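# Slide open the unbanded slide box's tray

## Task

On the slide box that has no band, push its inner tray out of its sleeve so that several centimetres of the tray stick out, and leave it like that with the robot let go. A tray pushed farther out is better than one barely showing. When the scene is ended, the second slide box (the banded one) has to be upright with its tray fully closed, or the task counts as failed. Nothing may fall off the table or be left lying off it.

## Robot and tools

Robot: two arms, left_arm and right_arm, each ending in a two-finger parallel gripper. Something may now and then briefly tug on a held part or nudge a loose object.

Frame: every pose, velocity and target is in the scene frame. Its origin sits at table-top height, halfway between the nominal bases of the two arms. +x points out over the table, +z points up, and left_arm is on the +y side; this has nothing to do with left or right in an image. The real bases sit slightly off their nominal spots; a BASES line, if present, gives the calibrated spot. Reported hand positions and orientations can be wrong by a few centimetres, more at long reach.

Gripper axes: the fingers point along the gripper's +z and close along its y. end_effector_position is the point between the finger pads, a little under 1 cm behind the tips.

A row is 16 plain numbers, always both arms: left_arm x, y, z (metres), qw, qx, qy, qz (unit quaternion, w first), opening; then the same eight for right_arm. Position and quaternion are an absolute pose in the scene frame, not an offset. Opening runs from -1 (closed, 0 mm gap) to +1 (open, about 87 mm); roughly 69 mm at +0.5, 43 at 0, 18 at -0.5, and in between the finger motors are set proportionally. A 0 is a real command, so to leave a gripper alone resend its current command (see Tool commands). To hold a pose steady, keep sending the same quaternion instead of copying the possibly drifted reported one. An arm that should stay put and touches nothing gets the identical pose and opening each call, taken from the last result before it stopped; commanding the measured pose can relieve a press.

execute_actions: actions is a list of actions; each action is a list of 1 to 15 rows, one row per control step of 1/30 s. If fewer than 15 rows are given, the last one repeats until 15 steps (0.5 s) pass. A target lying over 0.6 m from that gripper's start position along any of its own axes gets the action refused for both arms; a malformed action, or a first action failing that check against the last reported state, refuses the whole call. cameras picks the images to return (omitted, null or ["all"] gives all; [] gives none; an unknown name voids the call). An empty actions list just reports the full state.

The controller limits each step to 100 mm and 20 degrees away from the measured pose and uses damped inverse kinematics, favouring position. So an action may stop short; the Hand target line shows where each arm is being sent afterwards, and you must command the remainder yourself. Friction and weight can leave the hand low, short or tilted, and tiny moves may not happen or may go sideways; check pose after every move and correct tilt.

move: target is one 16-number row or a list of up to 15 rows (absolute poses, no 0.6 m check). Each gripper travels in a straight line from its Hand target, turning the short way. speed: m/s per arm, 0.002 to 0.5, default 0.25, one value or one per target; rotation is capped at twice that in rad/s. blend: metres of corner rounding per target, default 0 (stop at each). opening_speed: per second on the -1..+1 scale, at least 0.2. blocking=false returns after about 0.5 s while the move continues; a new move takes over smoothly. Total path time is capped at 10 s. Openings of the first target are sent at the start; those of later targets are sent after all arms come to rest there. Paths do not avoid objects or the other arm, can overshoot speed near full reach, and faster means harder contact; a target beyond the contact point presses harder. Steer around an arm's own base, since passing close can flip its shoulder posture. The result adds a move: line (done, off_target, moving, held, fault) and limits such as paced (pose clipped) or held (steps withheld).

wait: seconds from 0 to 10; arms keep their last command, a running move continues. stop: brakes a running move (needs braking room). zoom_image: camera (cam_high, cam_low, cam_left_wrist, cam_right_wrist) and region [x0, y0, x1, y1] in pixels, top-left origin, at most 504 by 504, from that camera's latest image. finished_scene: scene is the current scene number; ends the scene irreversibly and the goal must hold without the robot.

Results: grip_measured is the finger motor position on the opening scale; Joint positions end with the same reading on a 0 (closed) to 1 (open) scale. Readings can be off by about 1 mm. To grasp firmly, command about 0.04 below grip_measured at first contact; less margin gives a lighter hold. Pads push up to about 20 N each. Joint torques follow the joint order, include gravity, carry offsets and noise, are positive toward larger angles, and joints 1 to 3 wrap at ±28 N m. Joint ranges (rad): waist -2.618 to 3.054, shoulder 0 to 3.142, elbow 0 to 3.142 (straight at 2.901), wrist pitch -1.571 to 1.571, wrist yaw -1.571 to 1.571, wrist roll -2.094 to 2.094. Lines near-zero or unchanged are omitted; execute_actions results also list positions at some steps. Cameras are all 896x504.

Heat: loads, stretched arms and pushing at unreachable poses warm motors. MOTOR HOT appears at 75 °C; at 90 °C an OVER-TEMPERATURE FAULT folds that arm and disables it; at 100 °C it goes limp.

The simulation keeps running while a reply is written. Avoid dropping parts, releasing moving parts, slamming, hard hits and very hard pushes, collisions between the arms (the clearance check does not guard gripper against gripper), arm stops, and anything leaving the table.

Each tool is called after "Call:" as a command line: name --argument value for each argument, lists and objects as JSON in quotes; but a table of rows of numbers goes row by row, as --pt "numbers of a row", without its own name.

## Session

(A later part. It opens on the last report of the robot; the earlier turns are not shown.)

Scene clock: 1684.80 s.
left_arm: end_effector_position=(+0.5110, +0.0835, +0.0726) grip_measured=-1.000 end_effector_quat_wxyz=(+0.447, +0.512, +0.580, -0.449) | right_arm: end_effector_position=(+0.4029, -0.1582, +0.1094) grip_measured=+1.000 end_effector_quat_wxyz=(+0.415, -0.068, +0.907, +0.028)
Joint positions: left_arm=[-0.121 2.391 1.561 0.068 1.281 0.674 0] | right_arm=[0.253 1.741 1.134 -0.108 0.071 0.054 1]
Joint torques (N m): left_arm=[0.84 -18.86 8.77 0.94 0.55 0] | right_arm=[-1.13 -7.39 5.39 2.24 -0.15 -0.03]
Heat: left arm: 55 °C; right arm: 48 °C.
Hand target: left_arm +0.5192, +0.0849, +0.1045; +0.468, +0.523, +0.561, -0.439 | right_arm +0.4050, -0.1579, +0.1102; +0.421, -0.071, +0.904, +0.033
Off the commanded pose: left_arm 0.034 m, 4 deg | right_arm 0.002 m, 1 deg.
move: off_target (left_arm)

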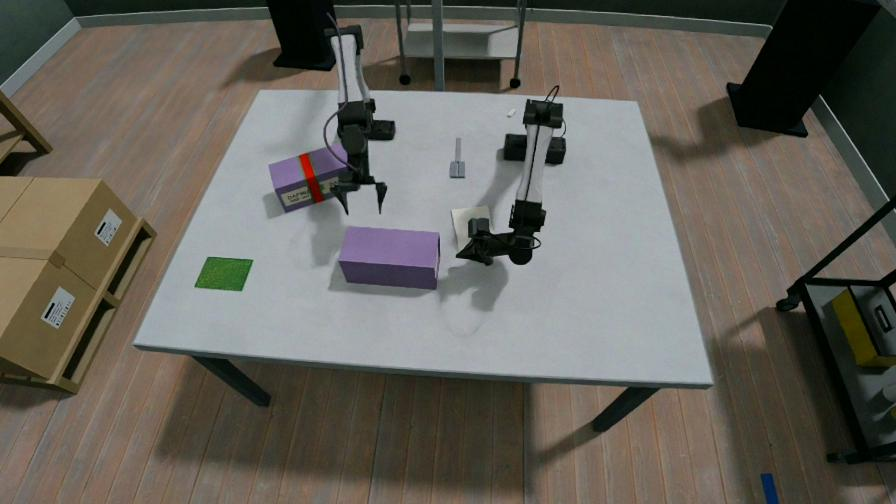

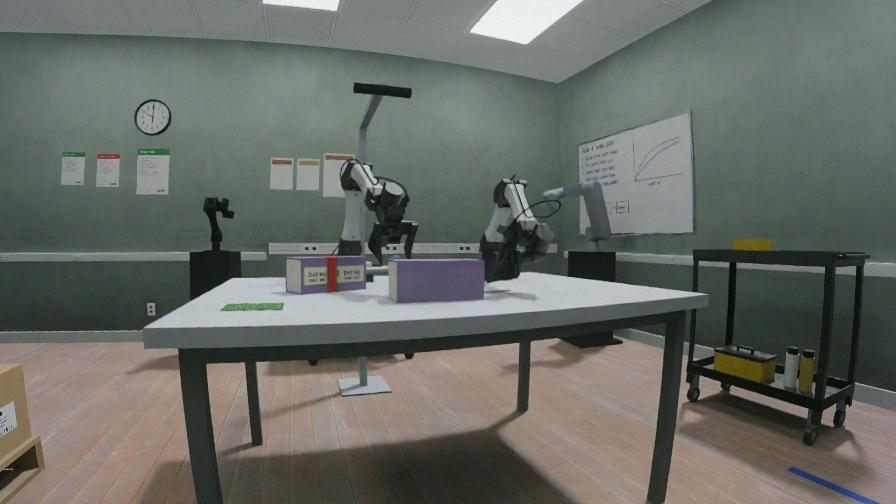

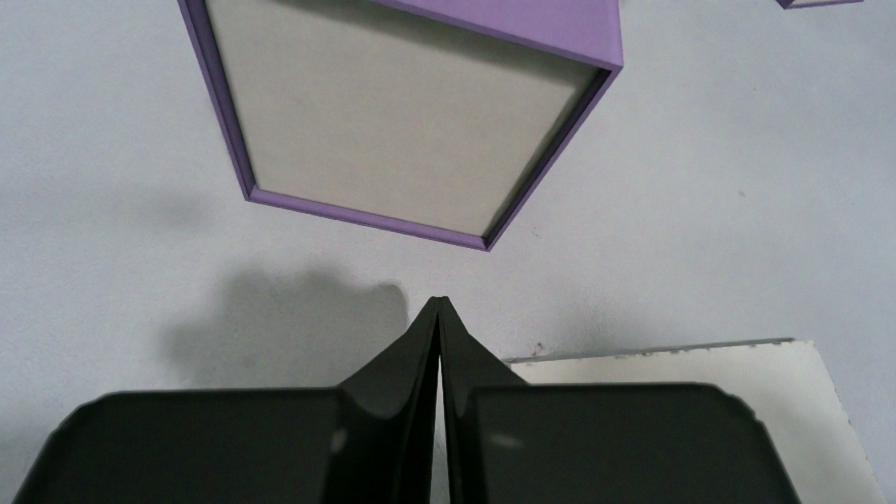

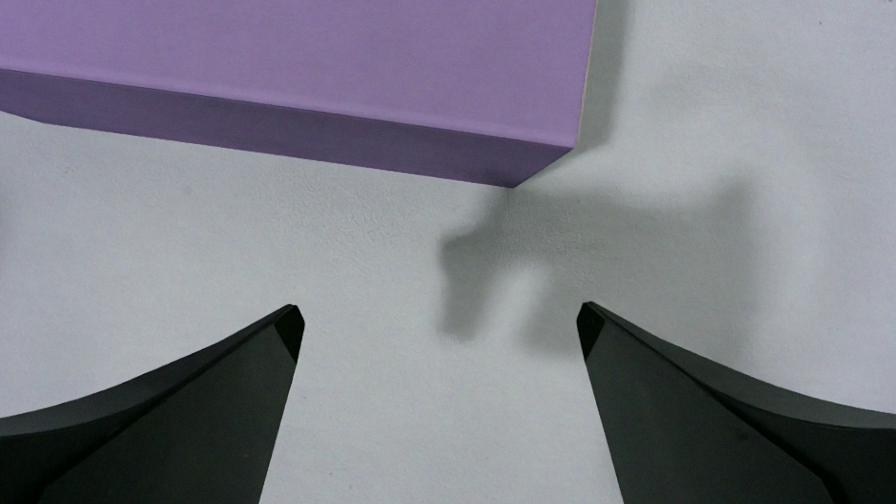

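Call:
move --target '[0.520,0.085,0.105,0.468,0.523,0.561,-0.439,-1,0.441,-0.156,0.080,0.4213,-0.0711,0.9035,0.0332,1]' --speed 0.1 --cameras '["cam_right_wrist","cam_low"]'

Call:
zoom_image --camera "cam_right_wrist" --region '[440, 120, 680, 360]'

Call:
zoom_image --camera "cam_low" --region '[320, 220, 500, 320]'

Scene clock: 1714.13 s.
left_arm: end_effector_position=(+0.5110, +0.0834, +0.0726) grip_measured=-1.000 end_effector_quat_wxyz=(+0.447, +0.512, +0.580, -0.450) | right_arm: end_effector_position=(+0.4245, -0.1592, +0.0653) grip_measured=+1.000 end_effector_quat_wxyz=(+0.398, -0.070, +0.915, +0.026)
Joint positions: left_arm=[-0.121 2.391 1.561 0.068 1.281 0.674 0] | right_arm=[0.237 1.901 1.174 -0.026 0.059 0.043 1]
Joint torques (N m): left_arm=[0.62 -18.8 8.95 1 0.44 0] | right_arm=[-1.11 -7.77 8.85 2.21 -0.14 -0.04]
Hand target: left_arm +0.5192, +0.0849, +0.1045; +0.468, +0.523, +0.561, -0.439 | right_arm +0.4400, -0.1562, +0.0804; +0.421, -0.071, +0.903, +0.033
Off the commanded pose: left_arm 0.034 m, 4 deg | right_arm 0.022 m, 3 deg.
move: off_target (left_arm, right_arm)
Images, in order: cam_low, cam_right_wrist.

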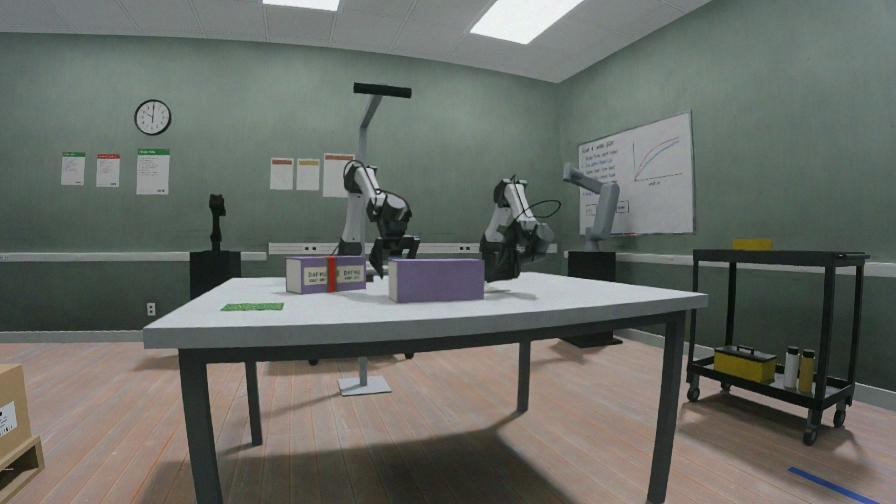

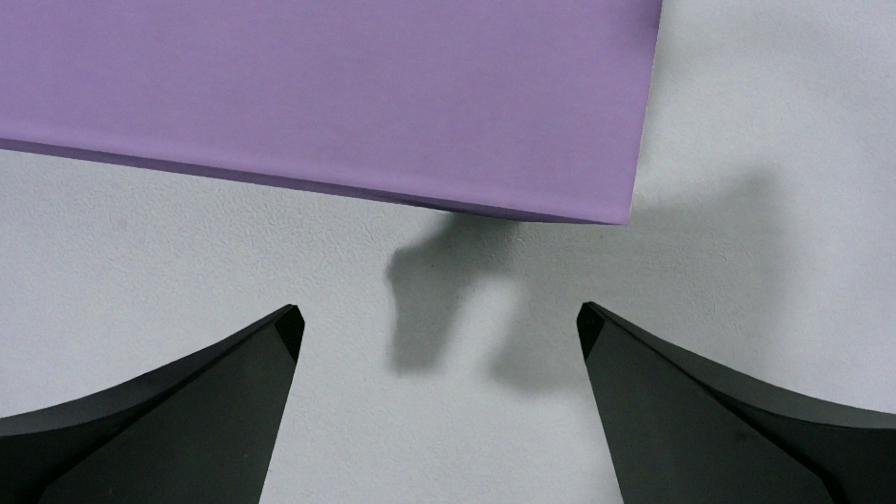

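Scaled by 2.100 from the camera's 896x504 image, which has a finer 1280x720 frame.

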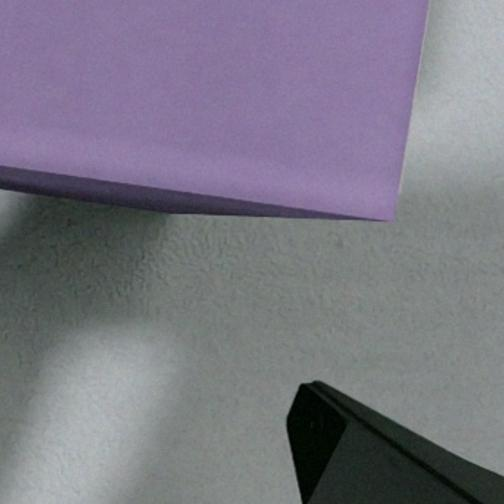

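Scaled by 2.800 from the camera's 896x504 image, which has a finer 1280x720 frame.

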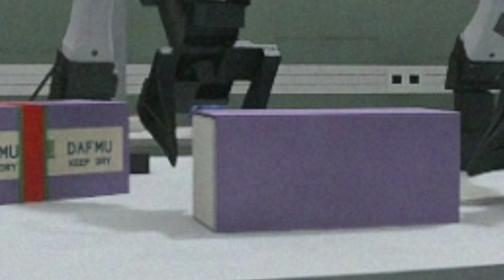

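Call:
move --target '[0.520,0.085,0.105,0.468,0.523,0.561,-0.439,-1,0.453,-0.157,0.085,0.4213,-0.0711,0.9035,0.0332,1]' --speed 0.1 --cameras '["cam_right_wrist"]'

Call:
zoom_image --camera "cam_right_wrist" --region '[440, 160, 680, 400]'

Scene clock: 1731.30 s.
left_arm: end_effector_position=(+0.5110, +0.0834, +0.0726) grip_measured=-1.000 end_effector_quat_wxyz=(+0.447, +0.512, +0.580, -0.449) | right_arm: end_effector_position=(+0.4432, -0.1585, +0.0743) grip_measured=+1.000 end_effector_quat_wxyz=(+0.411, -0.068, +0.909, +0.028)
Joint positions: left_arm=[-0.121 2.391 1.561 0.068 1.281 0.674 0] | right_arm=[0.228 1.936 1.242 -0.028 0.052 0.038 1]
Joint torques (N m): left_arm=[0.7 -18.91 8.96 1 0.55 0.02] | right_arm=[-1.11 -8.17 8.98 1.87 -0.14 -0.01]
Hand target: left_arm +0.5192, +0.0849, +0.1045; +0.468, +0.523, +0.561, -0.439 | right_arm +0.4526, -0.1570, +0.0852; +0.422, -0.071, +0.903, +0.033
Off the commanded pose: left_arm 0.034 m, 4 deg | right_arm 0.015 m, 1 deg.
move: off_target (left_arm, right_arm)
Images, in order: cam_right_wrist.

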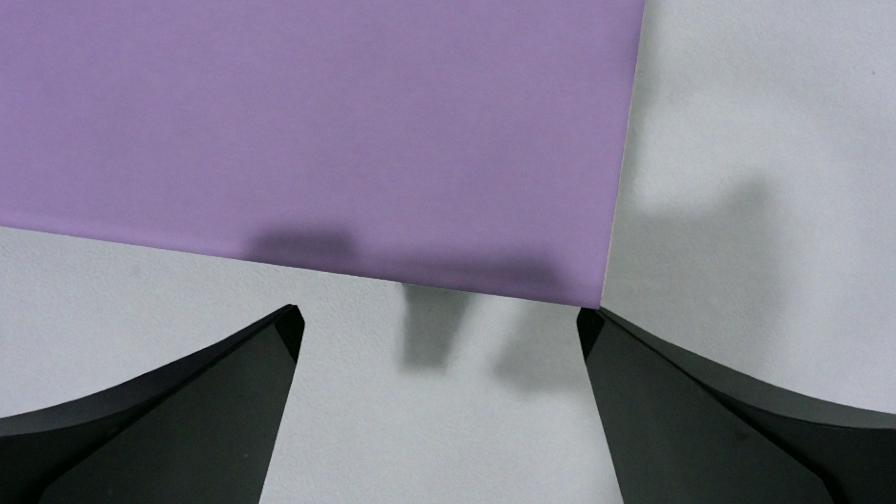

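Scaled by 2.100 from the camera's 896x504 image, which has a finer 1280x720 frame.

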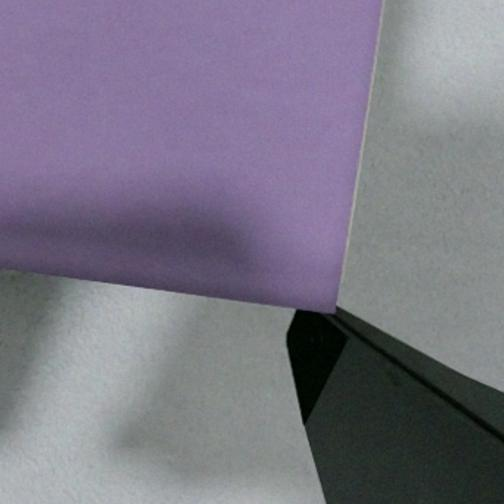

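Call:
move --target '[0.520,0.085,0.105,0.468,0.523,0.561,-0.439,-1,0.4535,-0.1455,0.085,0.4213,-0.0711,0.9035,0.0332,1]' --speed 0.1 --cameras '["cam_right_wrist"]'

Call:
zoom_image --camera "cam_right_wrist" --region '[480, 200, 680, 400]'

Scene clock: 1751.90 s.
left_arm: end_effector_position=(+0.5110, +0.0834, +0.0726) grip_measured=-1.000 end_effector_quat_wxyz=(+0.447, +0.512, +0.580, -0.449) | right_arm: end_effector_position=(+0.4439, -0.1488, +0.0740) grip_measured=+1.000 end_effector_quat_wxyz=(+0.410, -0.075, +0.908, +0.033)
Joint positions: left_arm=[-0.121 2.391 1.561 0.068 1.281 0.674 0] | right_arm=[0.246 1.946 1.256 -0.033 0.051 0.042 1]
Joint torques (N m): left_arm=[0.85 -18.99 8.95 1.05 0.49 0.02] | right_arm=[-0.38 -8.21 9.05 1.82 0.06 0.11]
Hand target: left_arm +0.5192, +0.0849, +0.1045; +0.468, +0.523, +0.561, -0.439 | right_arm +0.4530, -0.1457, +0.0851; +0.421, -0.071, +0.903, +0.033
Off the commanded pose: left_arm 0.034 m, 4 deg | right_arm 0.015 m, 1 deg.
move: off_target (left_arm, right_arm)
Images, in order: cam_right_wrist.

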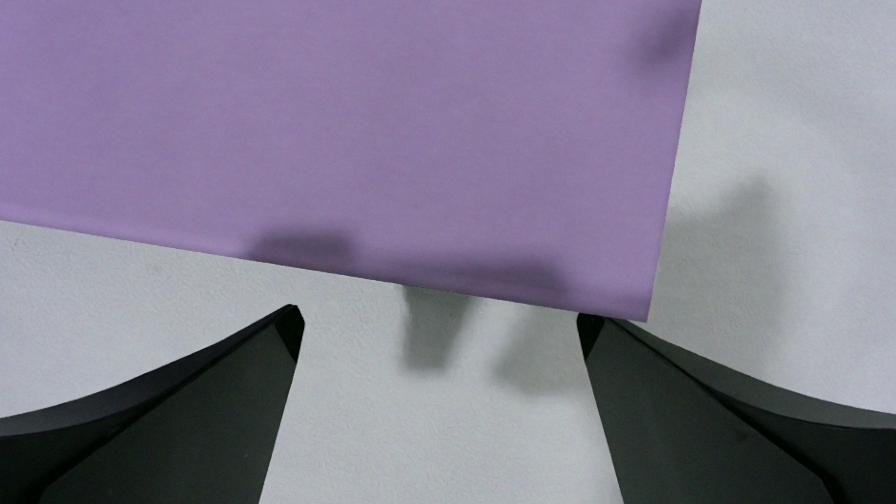

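Scaled by 2.520 from the camera's 896x504 image, which has a finer 1280x720 frame.

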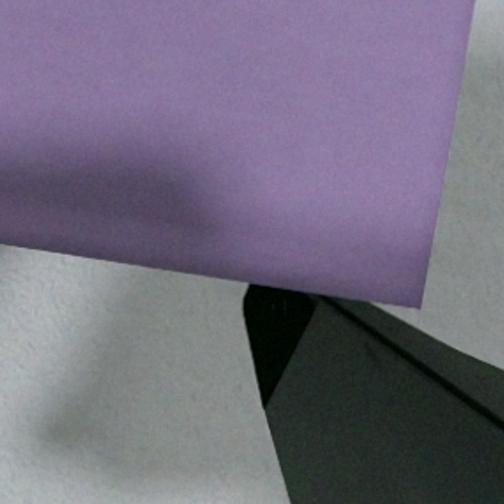

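Call:
move --target '[0.520,0.085,0.105,0.468,0.523,0.561,-0.439,-1,0.461,-0.1435,0.086,0.4213,-0.0711,0.9035,0.0332,1]' --speed 0.1 --cameras '["cam_right_wrist","cam_high"]'

Call:
zoom_image --camera "cam_right_wrist" --region '[480, 200, 680, 400]'

Call:
zoom_image --camera "cam_high" --region '[310, 190, 390, 290]'

Scene clock: 1762.43 s.
left_arm: end_effector_position=(+0.5110, +0.0834, +0.0726) grip_measured=-1.000 end_effector_quat_wxyz=(+0.447, +0.512, +0.580, -0.449) | right_arm: end_effector_position=(+0.4503, -0.1473, +0.0739) grip_measured=+1.000 end_effector_quat_wxyz=(+0.408, -0.074, +0.909, +0.032)
Joint positions: left_arm=[-0.121 2.391 1.561 0.068 1.281 0.674 0] | right_arm=[0.246 1.971 1.295 -0.053 0.051 0.044 1]
Joint torques (N m): left_arm=[0.49 -18.7 8.99 0.98 0.5 0.01] | right_arm=[-0.32 -8.4 9.07 1.92 0.06 0.11]
Hand target: left_arm +0.5192, +0.0849, +0.1045; +0.468, +0.523, +0.561, -0.439 | right_arm +0.4605, -0.1437, +0.0862; +0.422, -0.071, +0.903, +0.033
Off the commanded pose: left_arm 0.034 m, 4 deg | right_arm 0.017 m, 2 deg.
move: off_target (left_arm, right_arm)
Images, in order: cam_high, cam_right_wrist.

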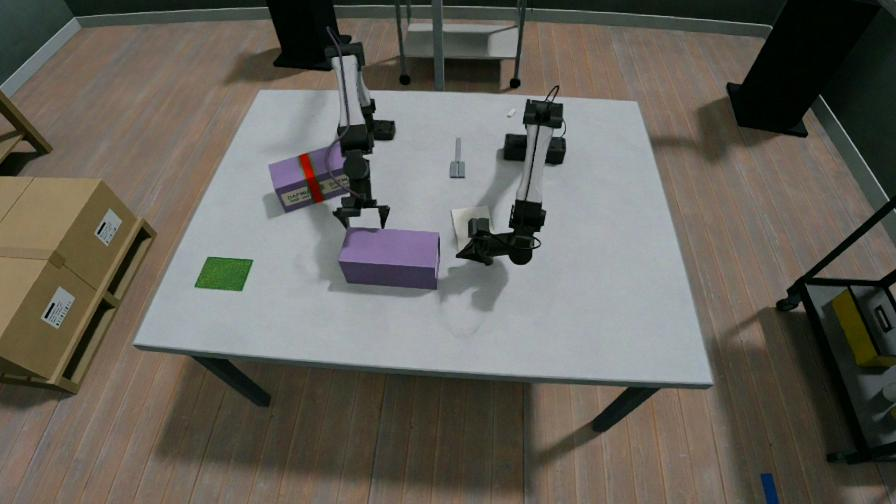

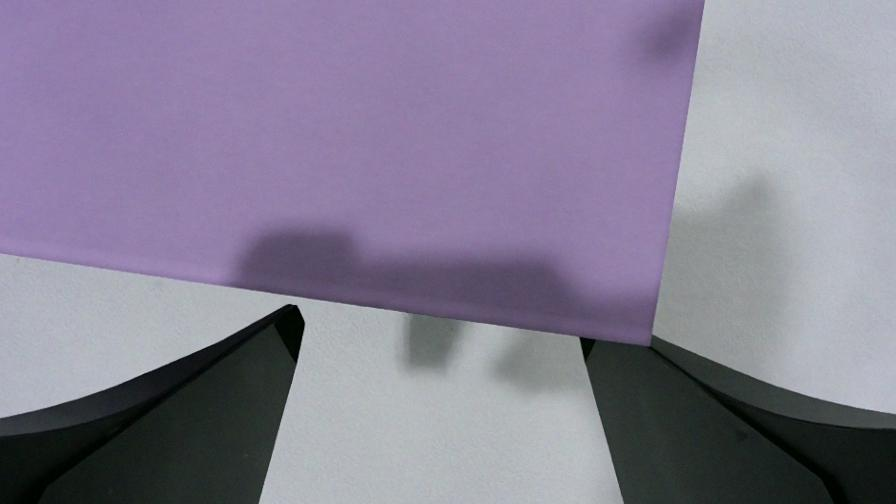

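Scaled by 2.520 from the camera's 896x504 image, which has a finer 1280x720 frame.

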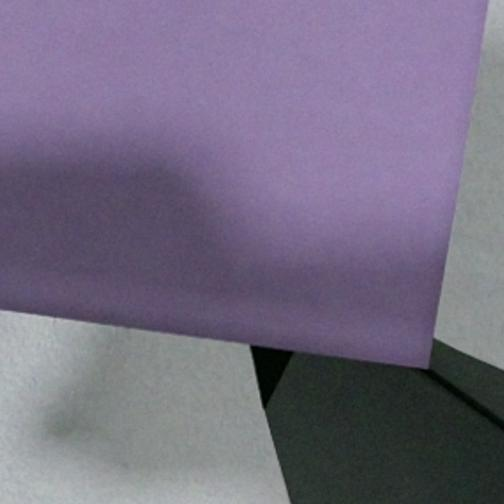

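Scaled by 5.040 from the camera's 896x504 image, which has a finer 1280x720 frame.

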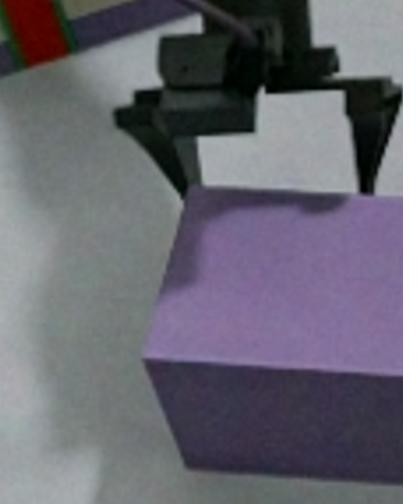

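Call:
move --target '[0.520,0.085,0.105,0.468,0.523,0.561,-0.439,-1,0.467,-0.1435,0.087,0.4213,-0.0711,0.9035,0.0332,1]' --speed 0.05 --cameras '["cam_right_wrist","cam_high","cam_low"]'

Call:
zoom_image --camera "cam_right_wrist" --region '[480, 200, 680, 400]'

Call:
zoom_image --camera "cam_low" --region '[350, 220, 450, 320]'

Scene clock: 1771.77 s.
left_arm: end_effector_position=(+0.5109, +0.0834, +0.0727) grip_measured=-1.000 end_effector_quat_wxyz=(+0.447, +0.512, +0.580, -0.450) | right_arm: end_effector_position=(+0.4550, -0.1461, +0.0740) grip_measured=+1.000 end_effector_quat_wxyz=(+0.406, -0.074, +0.910, +0.032)
Joint positions: left_arm=[-0.121 2.391 1.561 0.068 1.282 0.674 0] | right_arm=[0.246 1.99 1.326 -0.07 0.051 0.044 1]
Joint torques (N m): left_arm=[0.7 -18.62 9.09 0.95 0.53 0] | right_arm=[-0.61 -8.57 9.24 1.92 0.04 0.09]
Hand target: left_arm +0.5192, +0.0849, +0.1045; +0.468, +0.523, +0.561, -0.439 | right_arm +0.4664, -0.1437, +0.0873; +0.422, -0.071, +0.903, +0.033
Off the commanded pose: left_arm 0.034 m, 4 deg | right_arm 0.018 m, 2 deg.
move: off_target (left_arm, right_arm)
Images, in order: cam_high, cam_low, cam_right_wrist.

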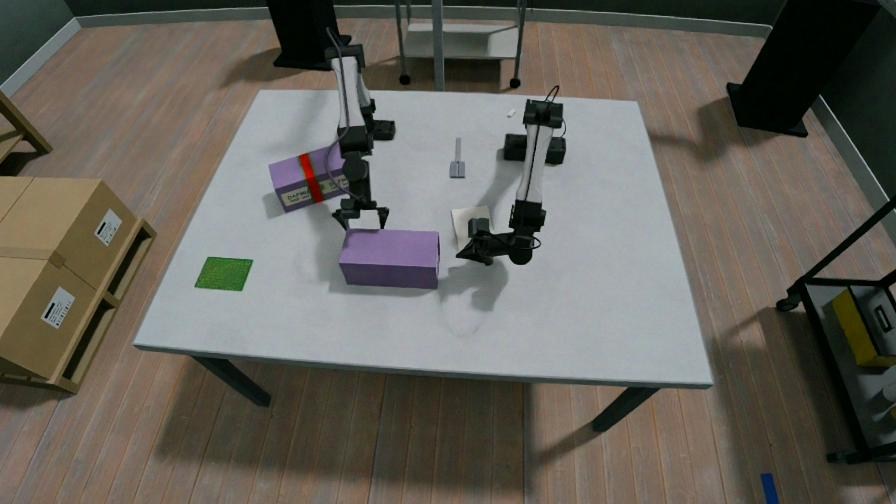

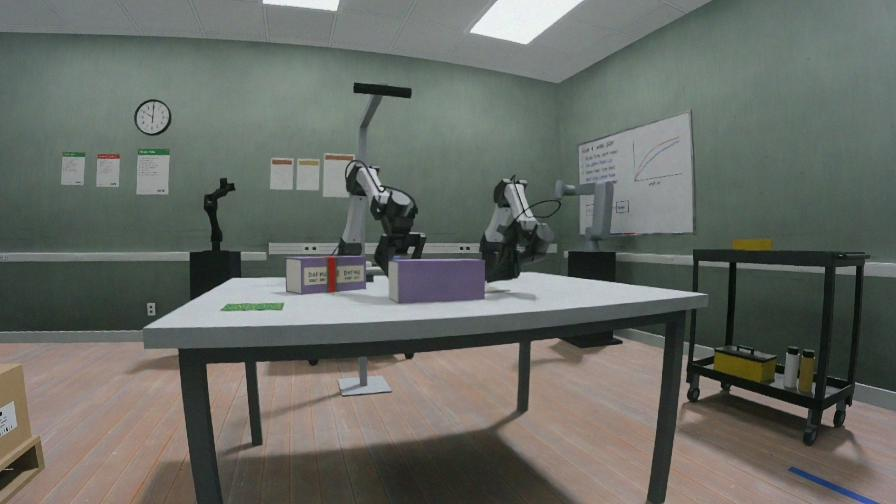

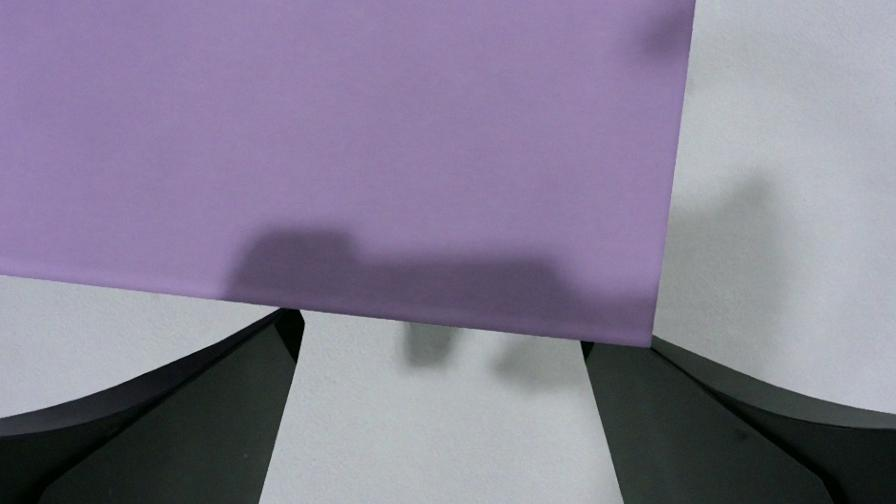

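Scaled by 2.520 from the camera's 896x504 image, which has a finer 1280x720 frame.

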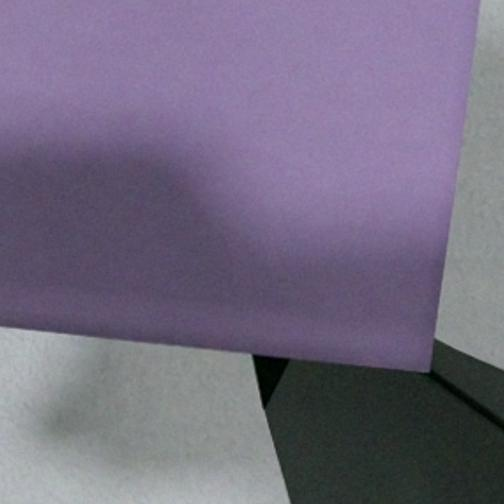

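Scaled by 5.040 from the camera's 896x504 image, which has a finer 1280x720 frame.

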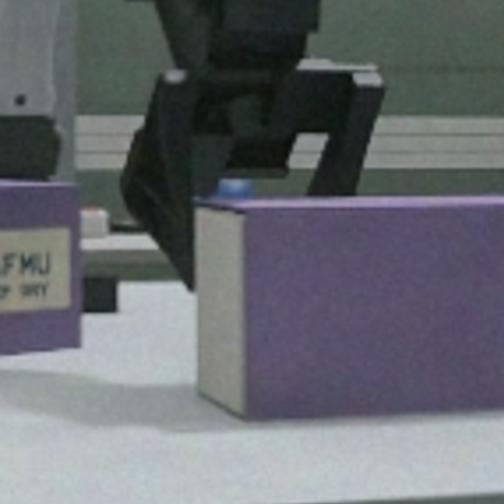

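Call:
move --pt "0.520 0.085 0.105 0.468 0.523 0.561 -0.439 -1 0.445 -0.1455 0.086 0.4213 -0.0711 0.9035 0.0332 1" --pt "0.520 0.085 0.105 0.468 0.523 0.561 -0.439 -1 0.450 -0.158 0.086 0.4213 -0.0711 0.9035 0.0332 1" --pt "0.520 0.085 0.105 0.468 0.523 0.561 -0.439 -1 0.469 -0.158 0.087 0.4213 -0.0711 0.9035 0.0332 1" --speed 0.06 --cameras '["cam_right_wrist","cam_high","cam_low"]'

Call:
zoom_image --camera "cam_right_wrist" --region '[480, 200, 680, 400]'

Call:
zoom_image --camera "cam_low" --region '[350, 220, 450, 320]'

Scene clock: 1796.07 s.
left_arm: end_effector_position=(+0.5109, +0.0834, +0.0727) grip_measured=-1.000 end_effector_quat_wxyz=(+0.447, +0.512, +0.580, -0.450) | right_arm: end_effector_position=(+0.4592, -0.1594, +0.0760) grip_measured=+1.000 end_effector_quat_wxyz=(+0.410, -0.068, +0.909, +0.028)
Joint positions: left_arm=[-0.121 2.391 1.561 0.068 1.282 0.674 0] | right_arm=[0.218 1.988 1.325 -0.061 0.044 0.031 1]
Joint torques (N m): left_arm=[0.83 -18.81 8.95 1.02 0.45 0.01] | right_arm=[-1.13 -8.62 8.98 1.89 -0.12 -0.03]
Hand target: left_arm +0.5192, +0.0849, +0.1045; +0.468, +0.523, +0.561, -0.439 | right_arm +0.4686, -0.1581, +0.0871; +0.422, -0.071, +0.903, +0.033
Off the commanded pose: left_arm 0.034 m, 4 deg | right_arm 0.015 m, 2 deg.
move: off_target (left_arm, right_arm)
Images, in order: cam_high, cam_low, cam_right_wrist.

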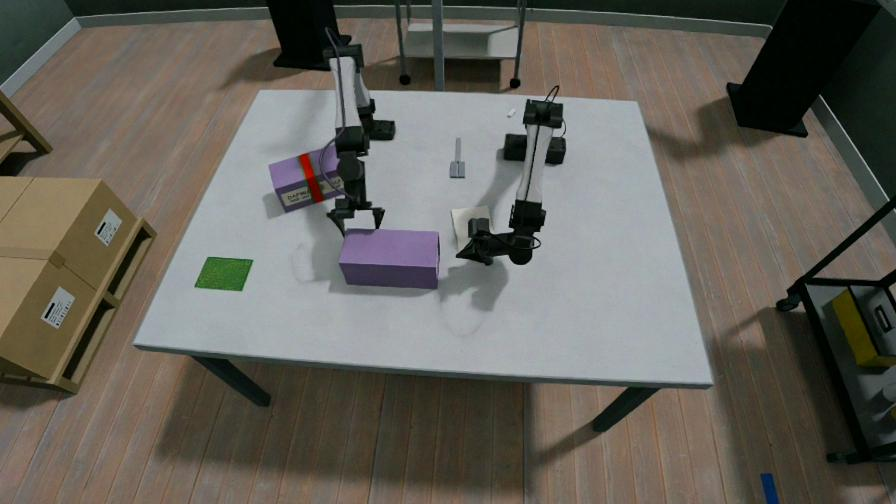

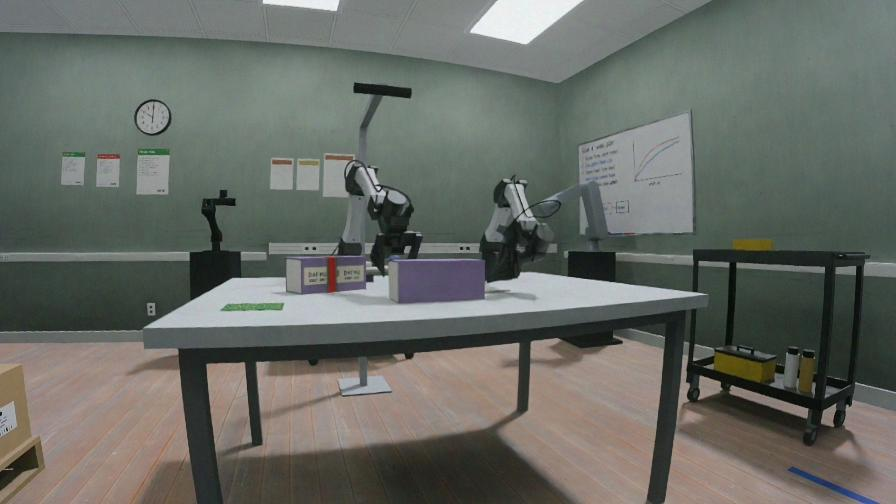

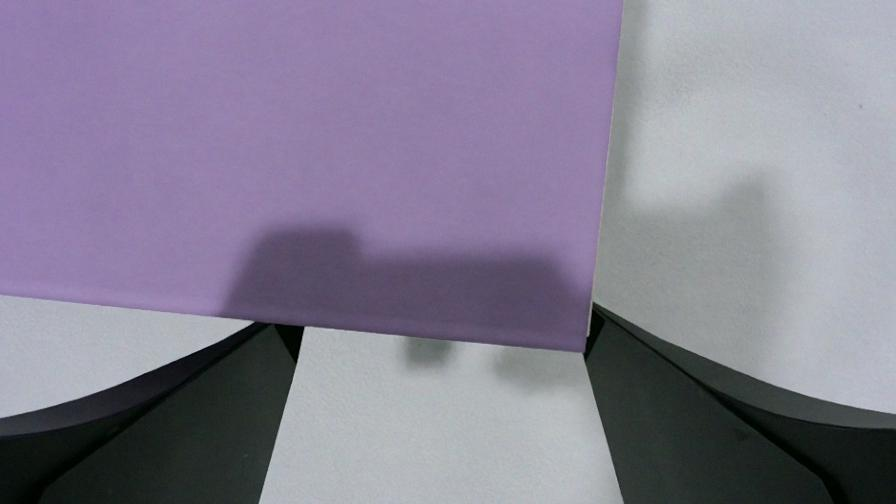

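Scaled by 2.520 from the camera's 896x504 image, which has a finer 1280x720 frame.

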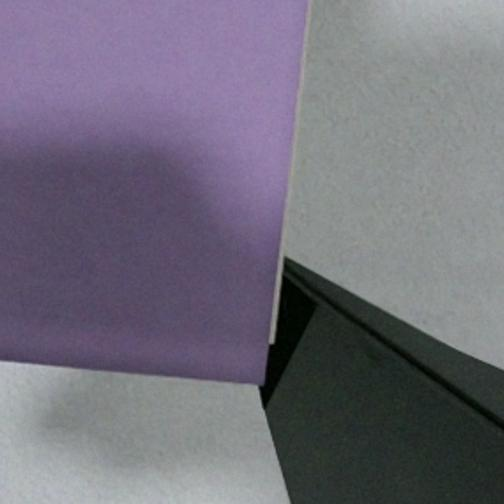

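Scaled by 5.040 from the camera's 896x504 image, which has a finer 1280x720 frame.

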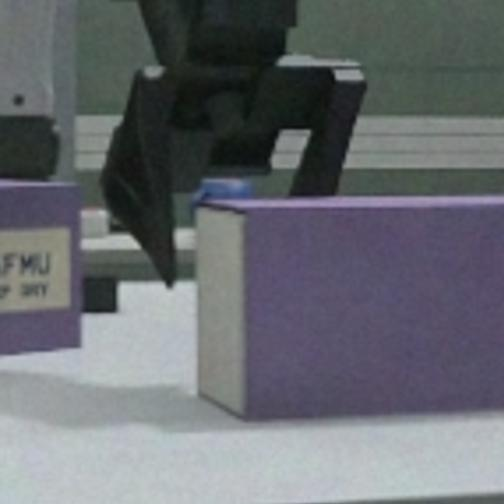

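Call:
move --target '[0.520,0.085,0.105,0.468,0.523,0.561,-0.439,-1,0.4695,-0.147,0.087,0.4213,-0.0711,0.9035,0.0332,1]' --speed 0.04 --cameras '["cam_right_wrist","cam_high","cam_low"]'

Call:
zoom_image --camera "cam_right_wrist" --region '[480, 200, 680, 400]'

Call:
zoom_image --camera "cam_low" --region '[350, 220, 450, 320]'

Scene clock: 1828.90 s.
left_arm: end_effector_position=(+0.5109, +0.0834, +0.0727) grip_measured=-1.000 end_effector_quat_wxyz=(+0.447, +0.512, +0.580, -0.450) | right_arm: end_effector_position=(+0.4600, -0.1504, +0.0758) grip_measured=+1.000 end_effector_quat_wxyz=(+0.410, -0.074, +0.908, +0.032)
Joint positions: left_arm=[-0.121 2.391 1.561 0.068 1.282 0.674 0] | right_arm=[0.234 1.996 1.337 -0.064 0.043 0.035 1]
Joint torques (N m): left_arm=[0.79 -18.93 9.01 0.97 0.5 0.04] | right_arm=[-0.35 -8.61 9.16 1.85 0.04 0.11]
Hand target: left_arm +0.5192, +0.0849, +0.1045; +0.468, +0.523, +0.561, -0.439 | right_arm +0.4690, -0.1470, +0.0871; +0.421, -0.071, +0.903, +0.033
Off the commanded pose: left_arm 0.034 m, 4 deg | right_arm 0.015 m, 1 deg.
move: off_target (left_arm, right_arm)
Images, in order: cam_high, cam_low, cam_right_wrist.

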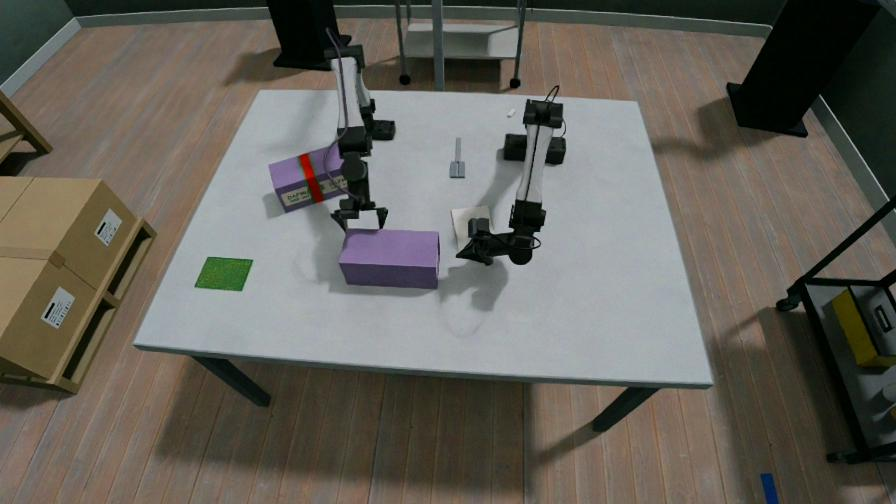

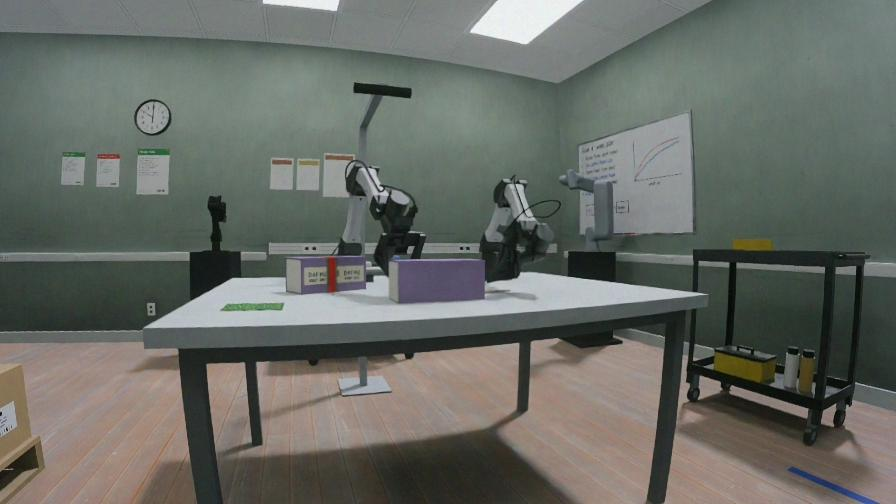

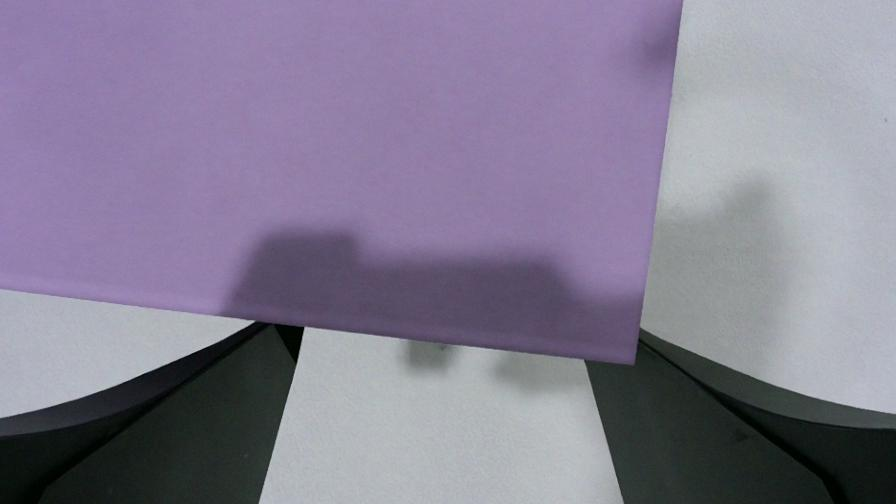

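Scaled by 2.520 from the camera's 896x504 image, which has a finer 1280x720 frame.

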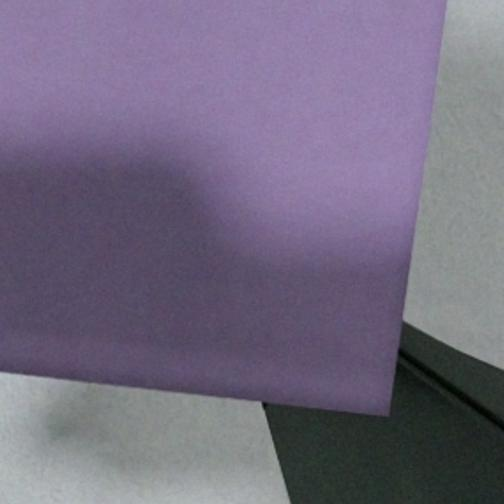

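Scaled by 5.040 from the camera's 896x504 image, which has a finer 1280x720 frame.

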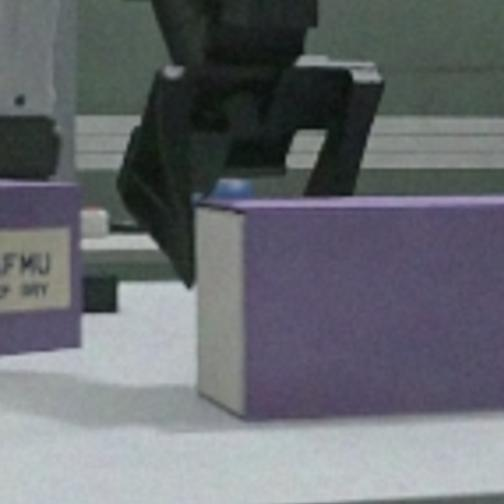

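Call:
move --pt "0.520 0.085 0.105 0.468 0.523 0.561 -0.439 -1 0.452 -0.149 0.086 0.4213 -0.0711 0.9035 0.0332 1" --pt "0.520 0.085 0.105 0.468 0.523 0.561 -0.439 -1 0.452 -0.1405 0.086 0.4213 -0.0711 0.9035 0.0332 1" --pt "0.520 0.085 0.105 0.468 0.523 0.561 -0.439 -1 0.461 -0.1405 0.086 0.4213 -0.0711 0.9035 0.0332 1" --speed 0.05 --cameras '["cam_right_wrist","cam_high","cam_low"]'

Call:
zoom_image --camera "cam_right_wrist" --region '[480, 200, 680, 400]'

Call:
zoom_image --camera "cam_low" --region '[350, 220, 450, 320]'

Scene clock: 1883.63 s.
left_arm: end_effector_position=(+0.5109, +0.0834, +0.0727) grip_measured=-1.000 end_effector_quat_wxyz=(+0.447, +0.512, +0.580, -0.450) | right_arm: end_effector_position=(+0.4485, -0.1413, +0.0672) grip_measured=+1.000 end_effector_quat_wxyz=(+0.399, -0.078, +0.913, +0.035)
Joint positions: left_arm=[-0.121 2.391 1.561 0.068 1.282 0.674 0] | right_arm=[0.257 1.988 1.303 -0.062 0.05 0.048 1]
Joint torques (N m): left_arm=[0.8 -18.7 8.98 0.97 0.51 0.01] | right_arm=[-0.69 -9.76 8.75 1.97 0.12 0.11]
Heat: left arm: 61 °C; right arm: 54 °C.
Hand target: left_arm +0.5192, +0.0849, +0.1045; +0.468, +0.523, +0.561, -0.439 | right_arm +0.4603, -0.1407, +0.0862; +0.421, -0.071, +0.903, +0.033
Off the commanded pose: left_arm 0.034 m, 4 deg | right_arm 0.023 m, 3 deg.
move: off_target (left_arm, right_arm)
Images, in order: cam_high, cam_low, cam_right_wrist.

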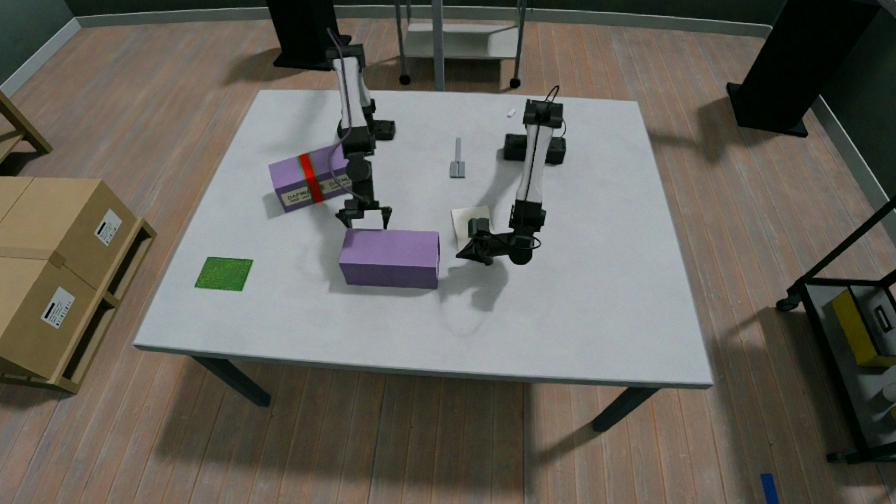

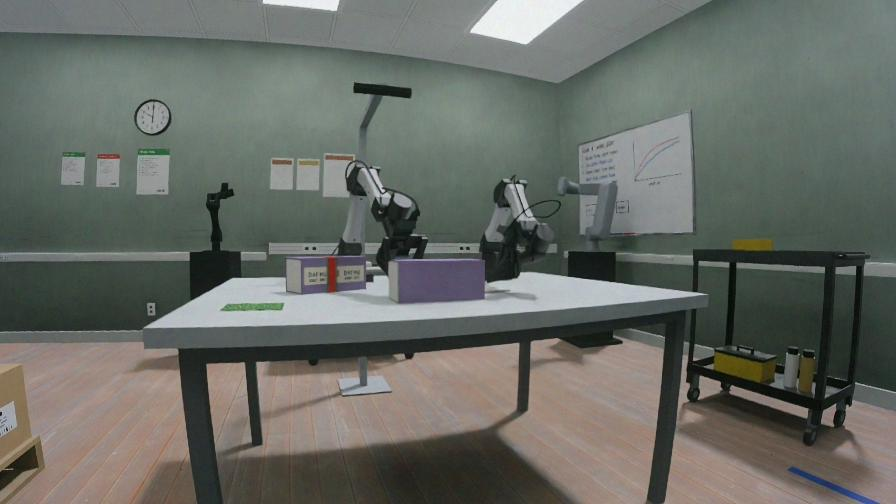

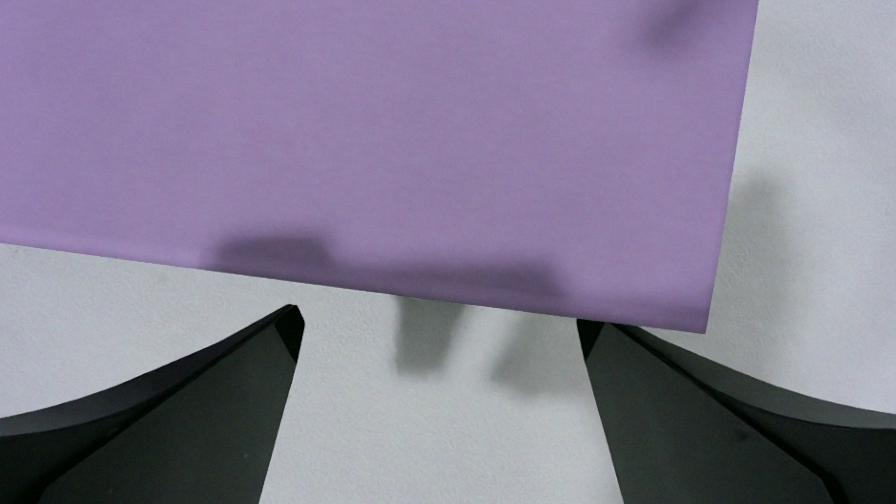

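Scaled by 2.520 from the camera's 896x504 image, which has a finer 1280x720 frame.

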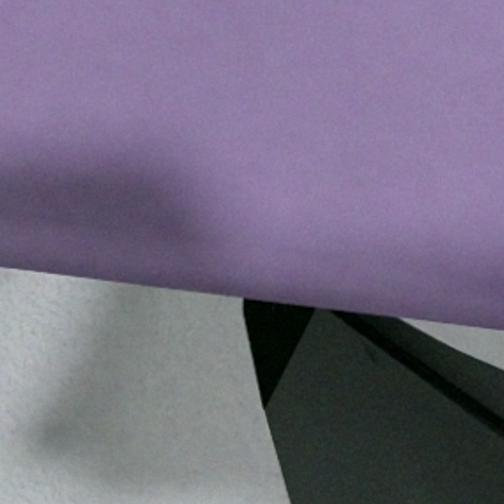

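Scaled by 5.040 from the camera's 896x504 image, which has a finer 1280x720 frame.

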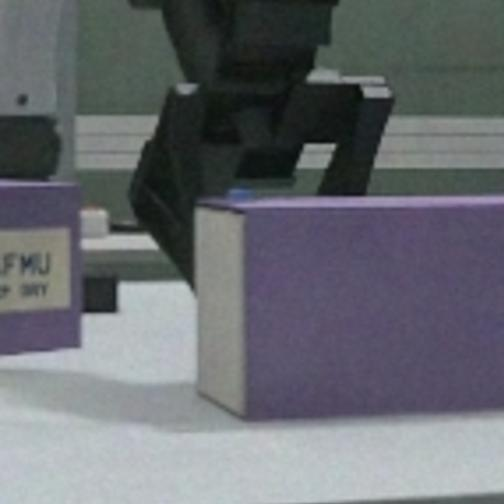

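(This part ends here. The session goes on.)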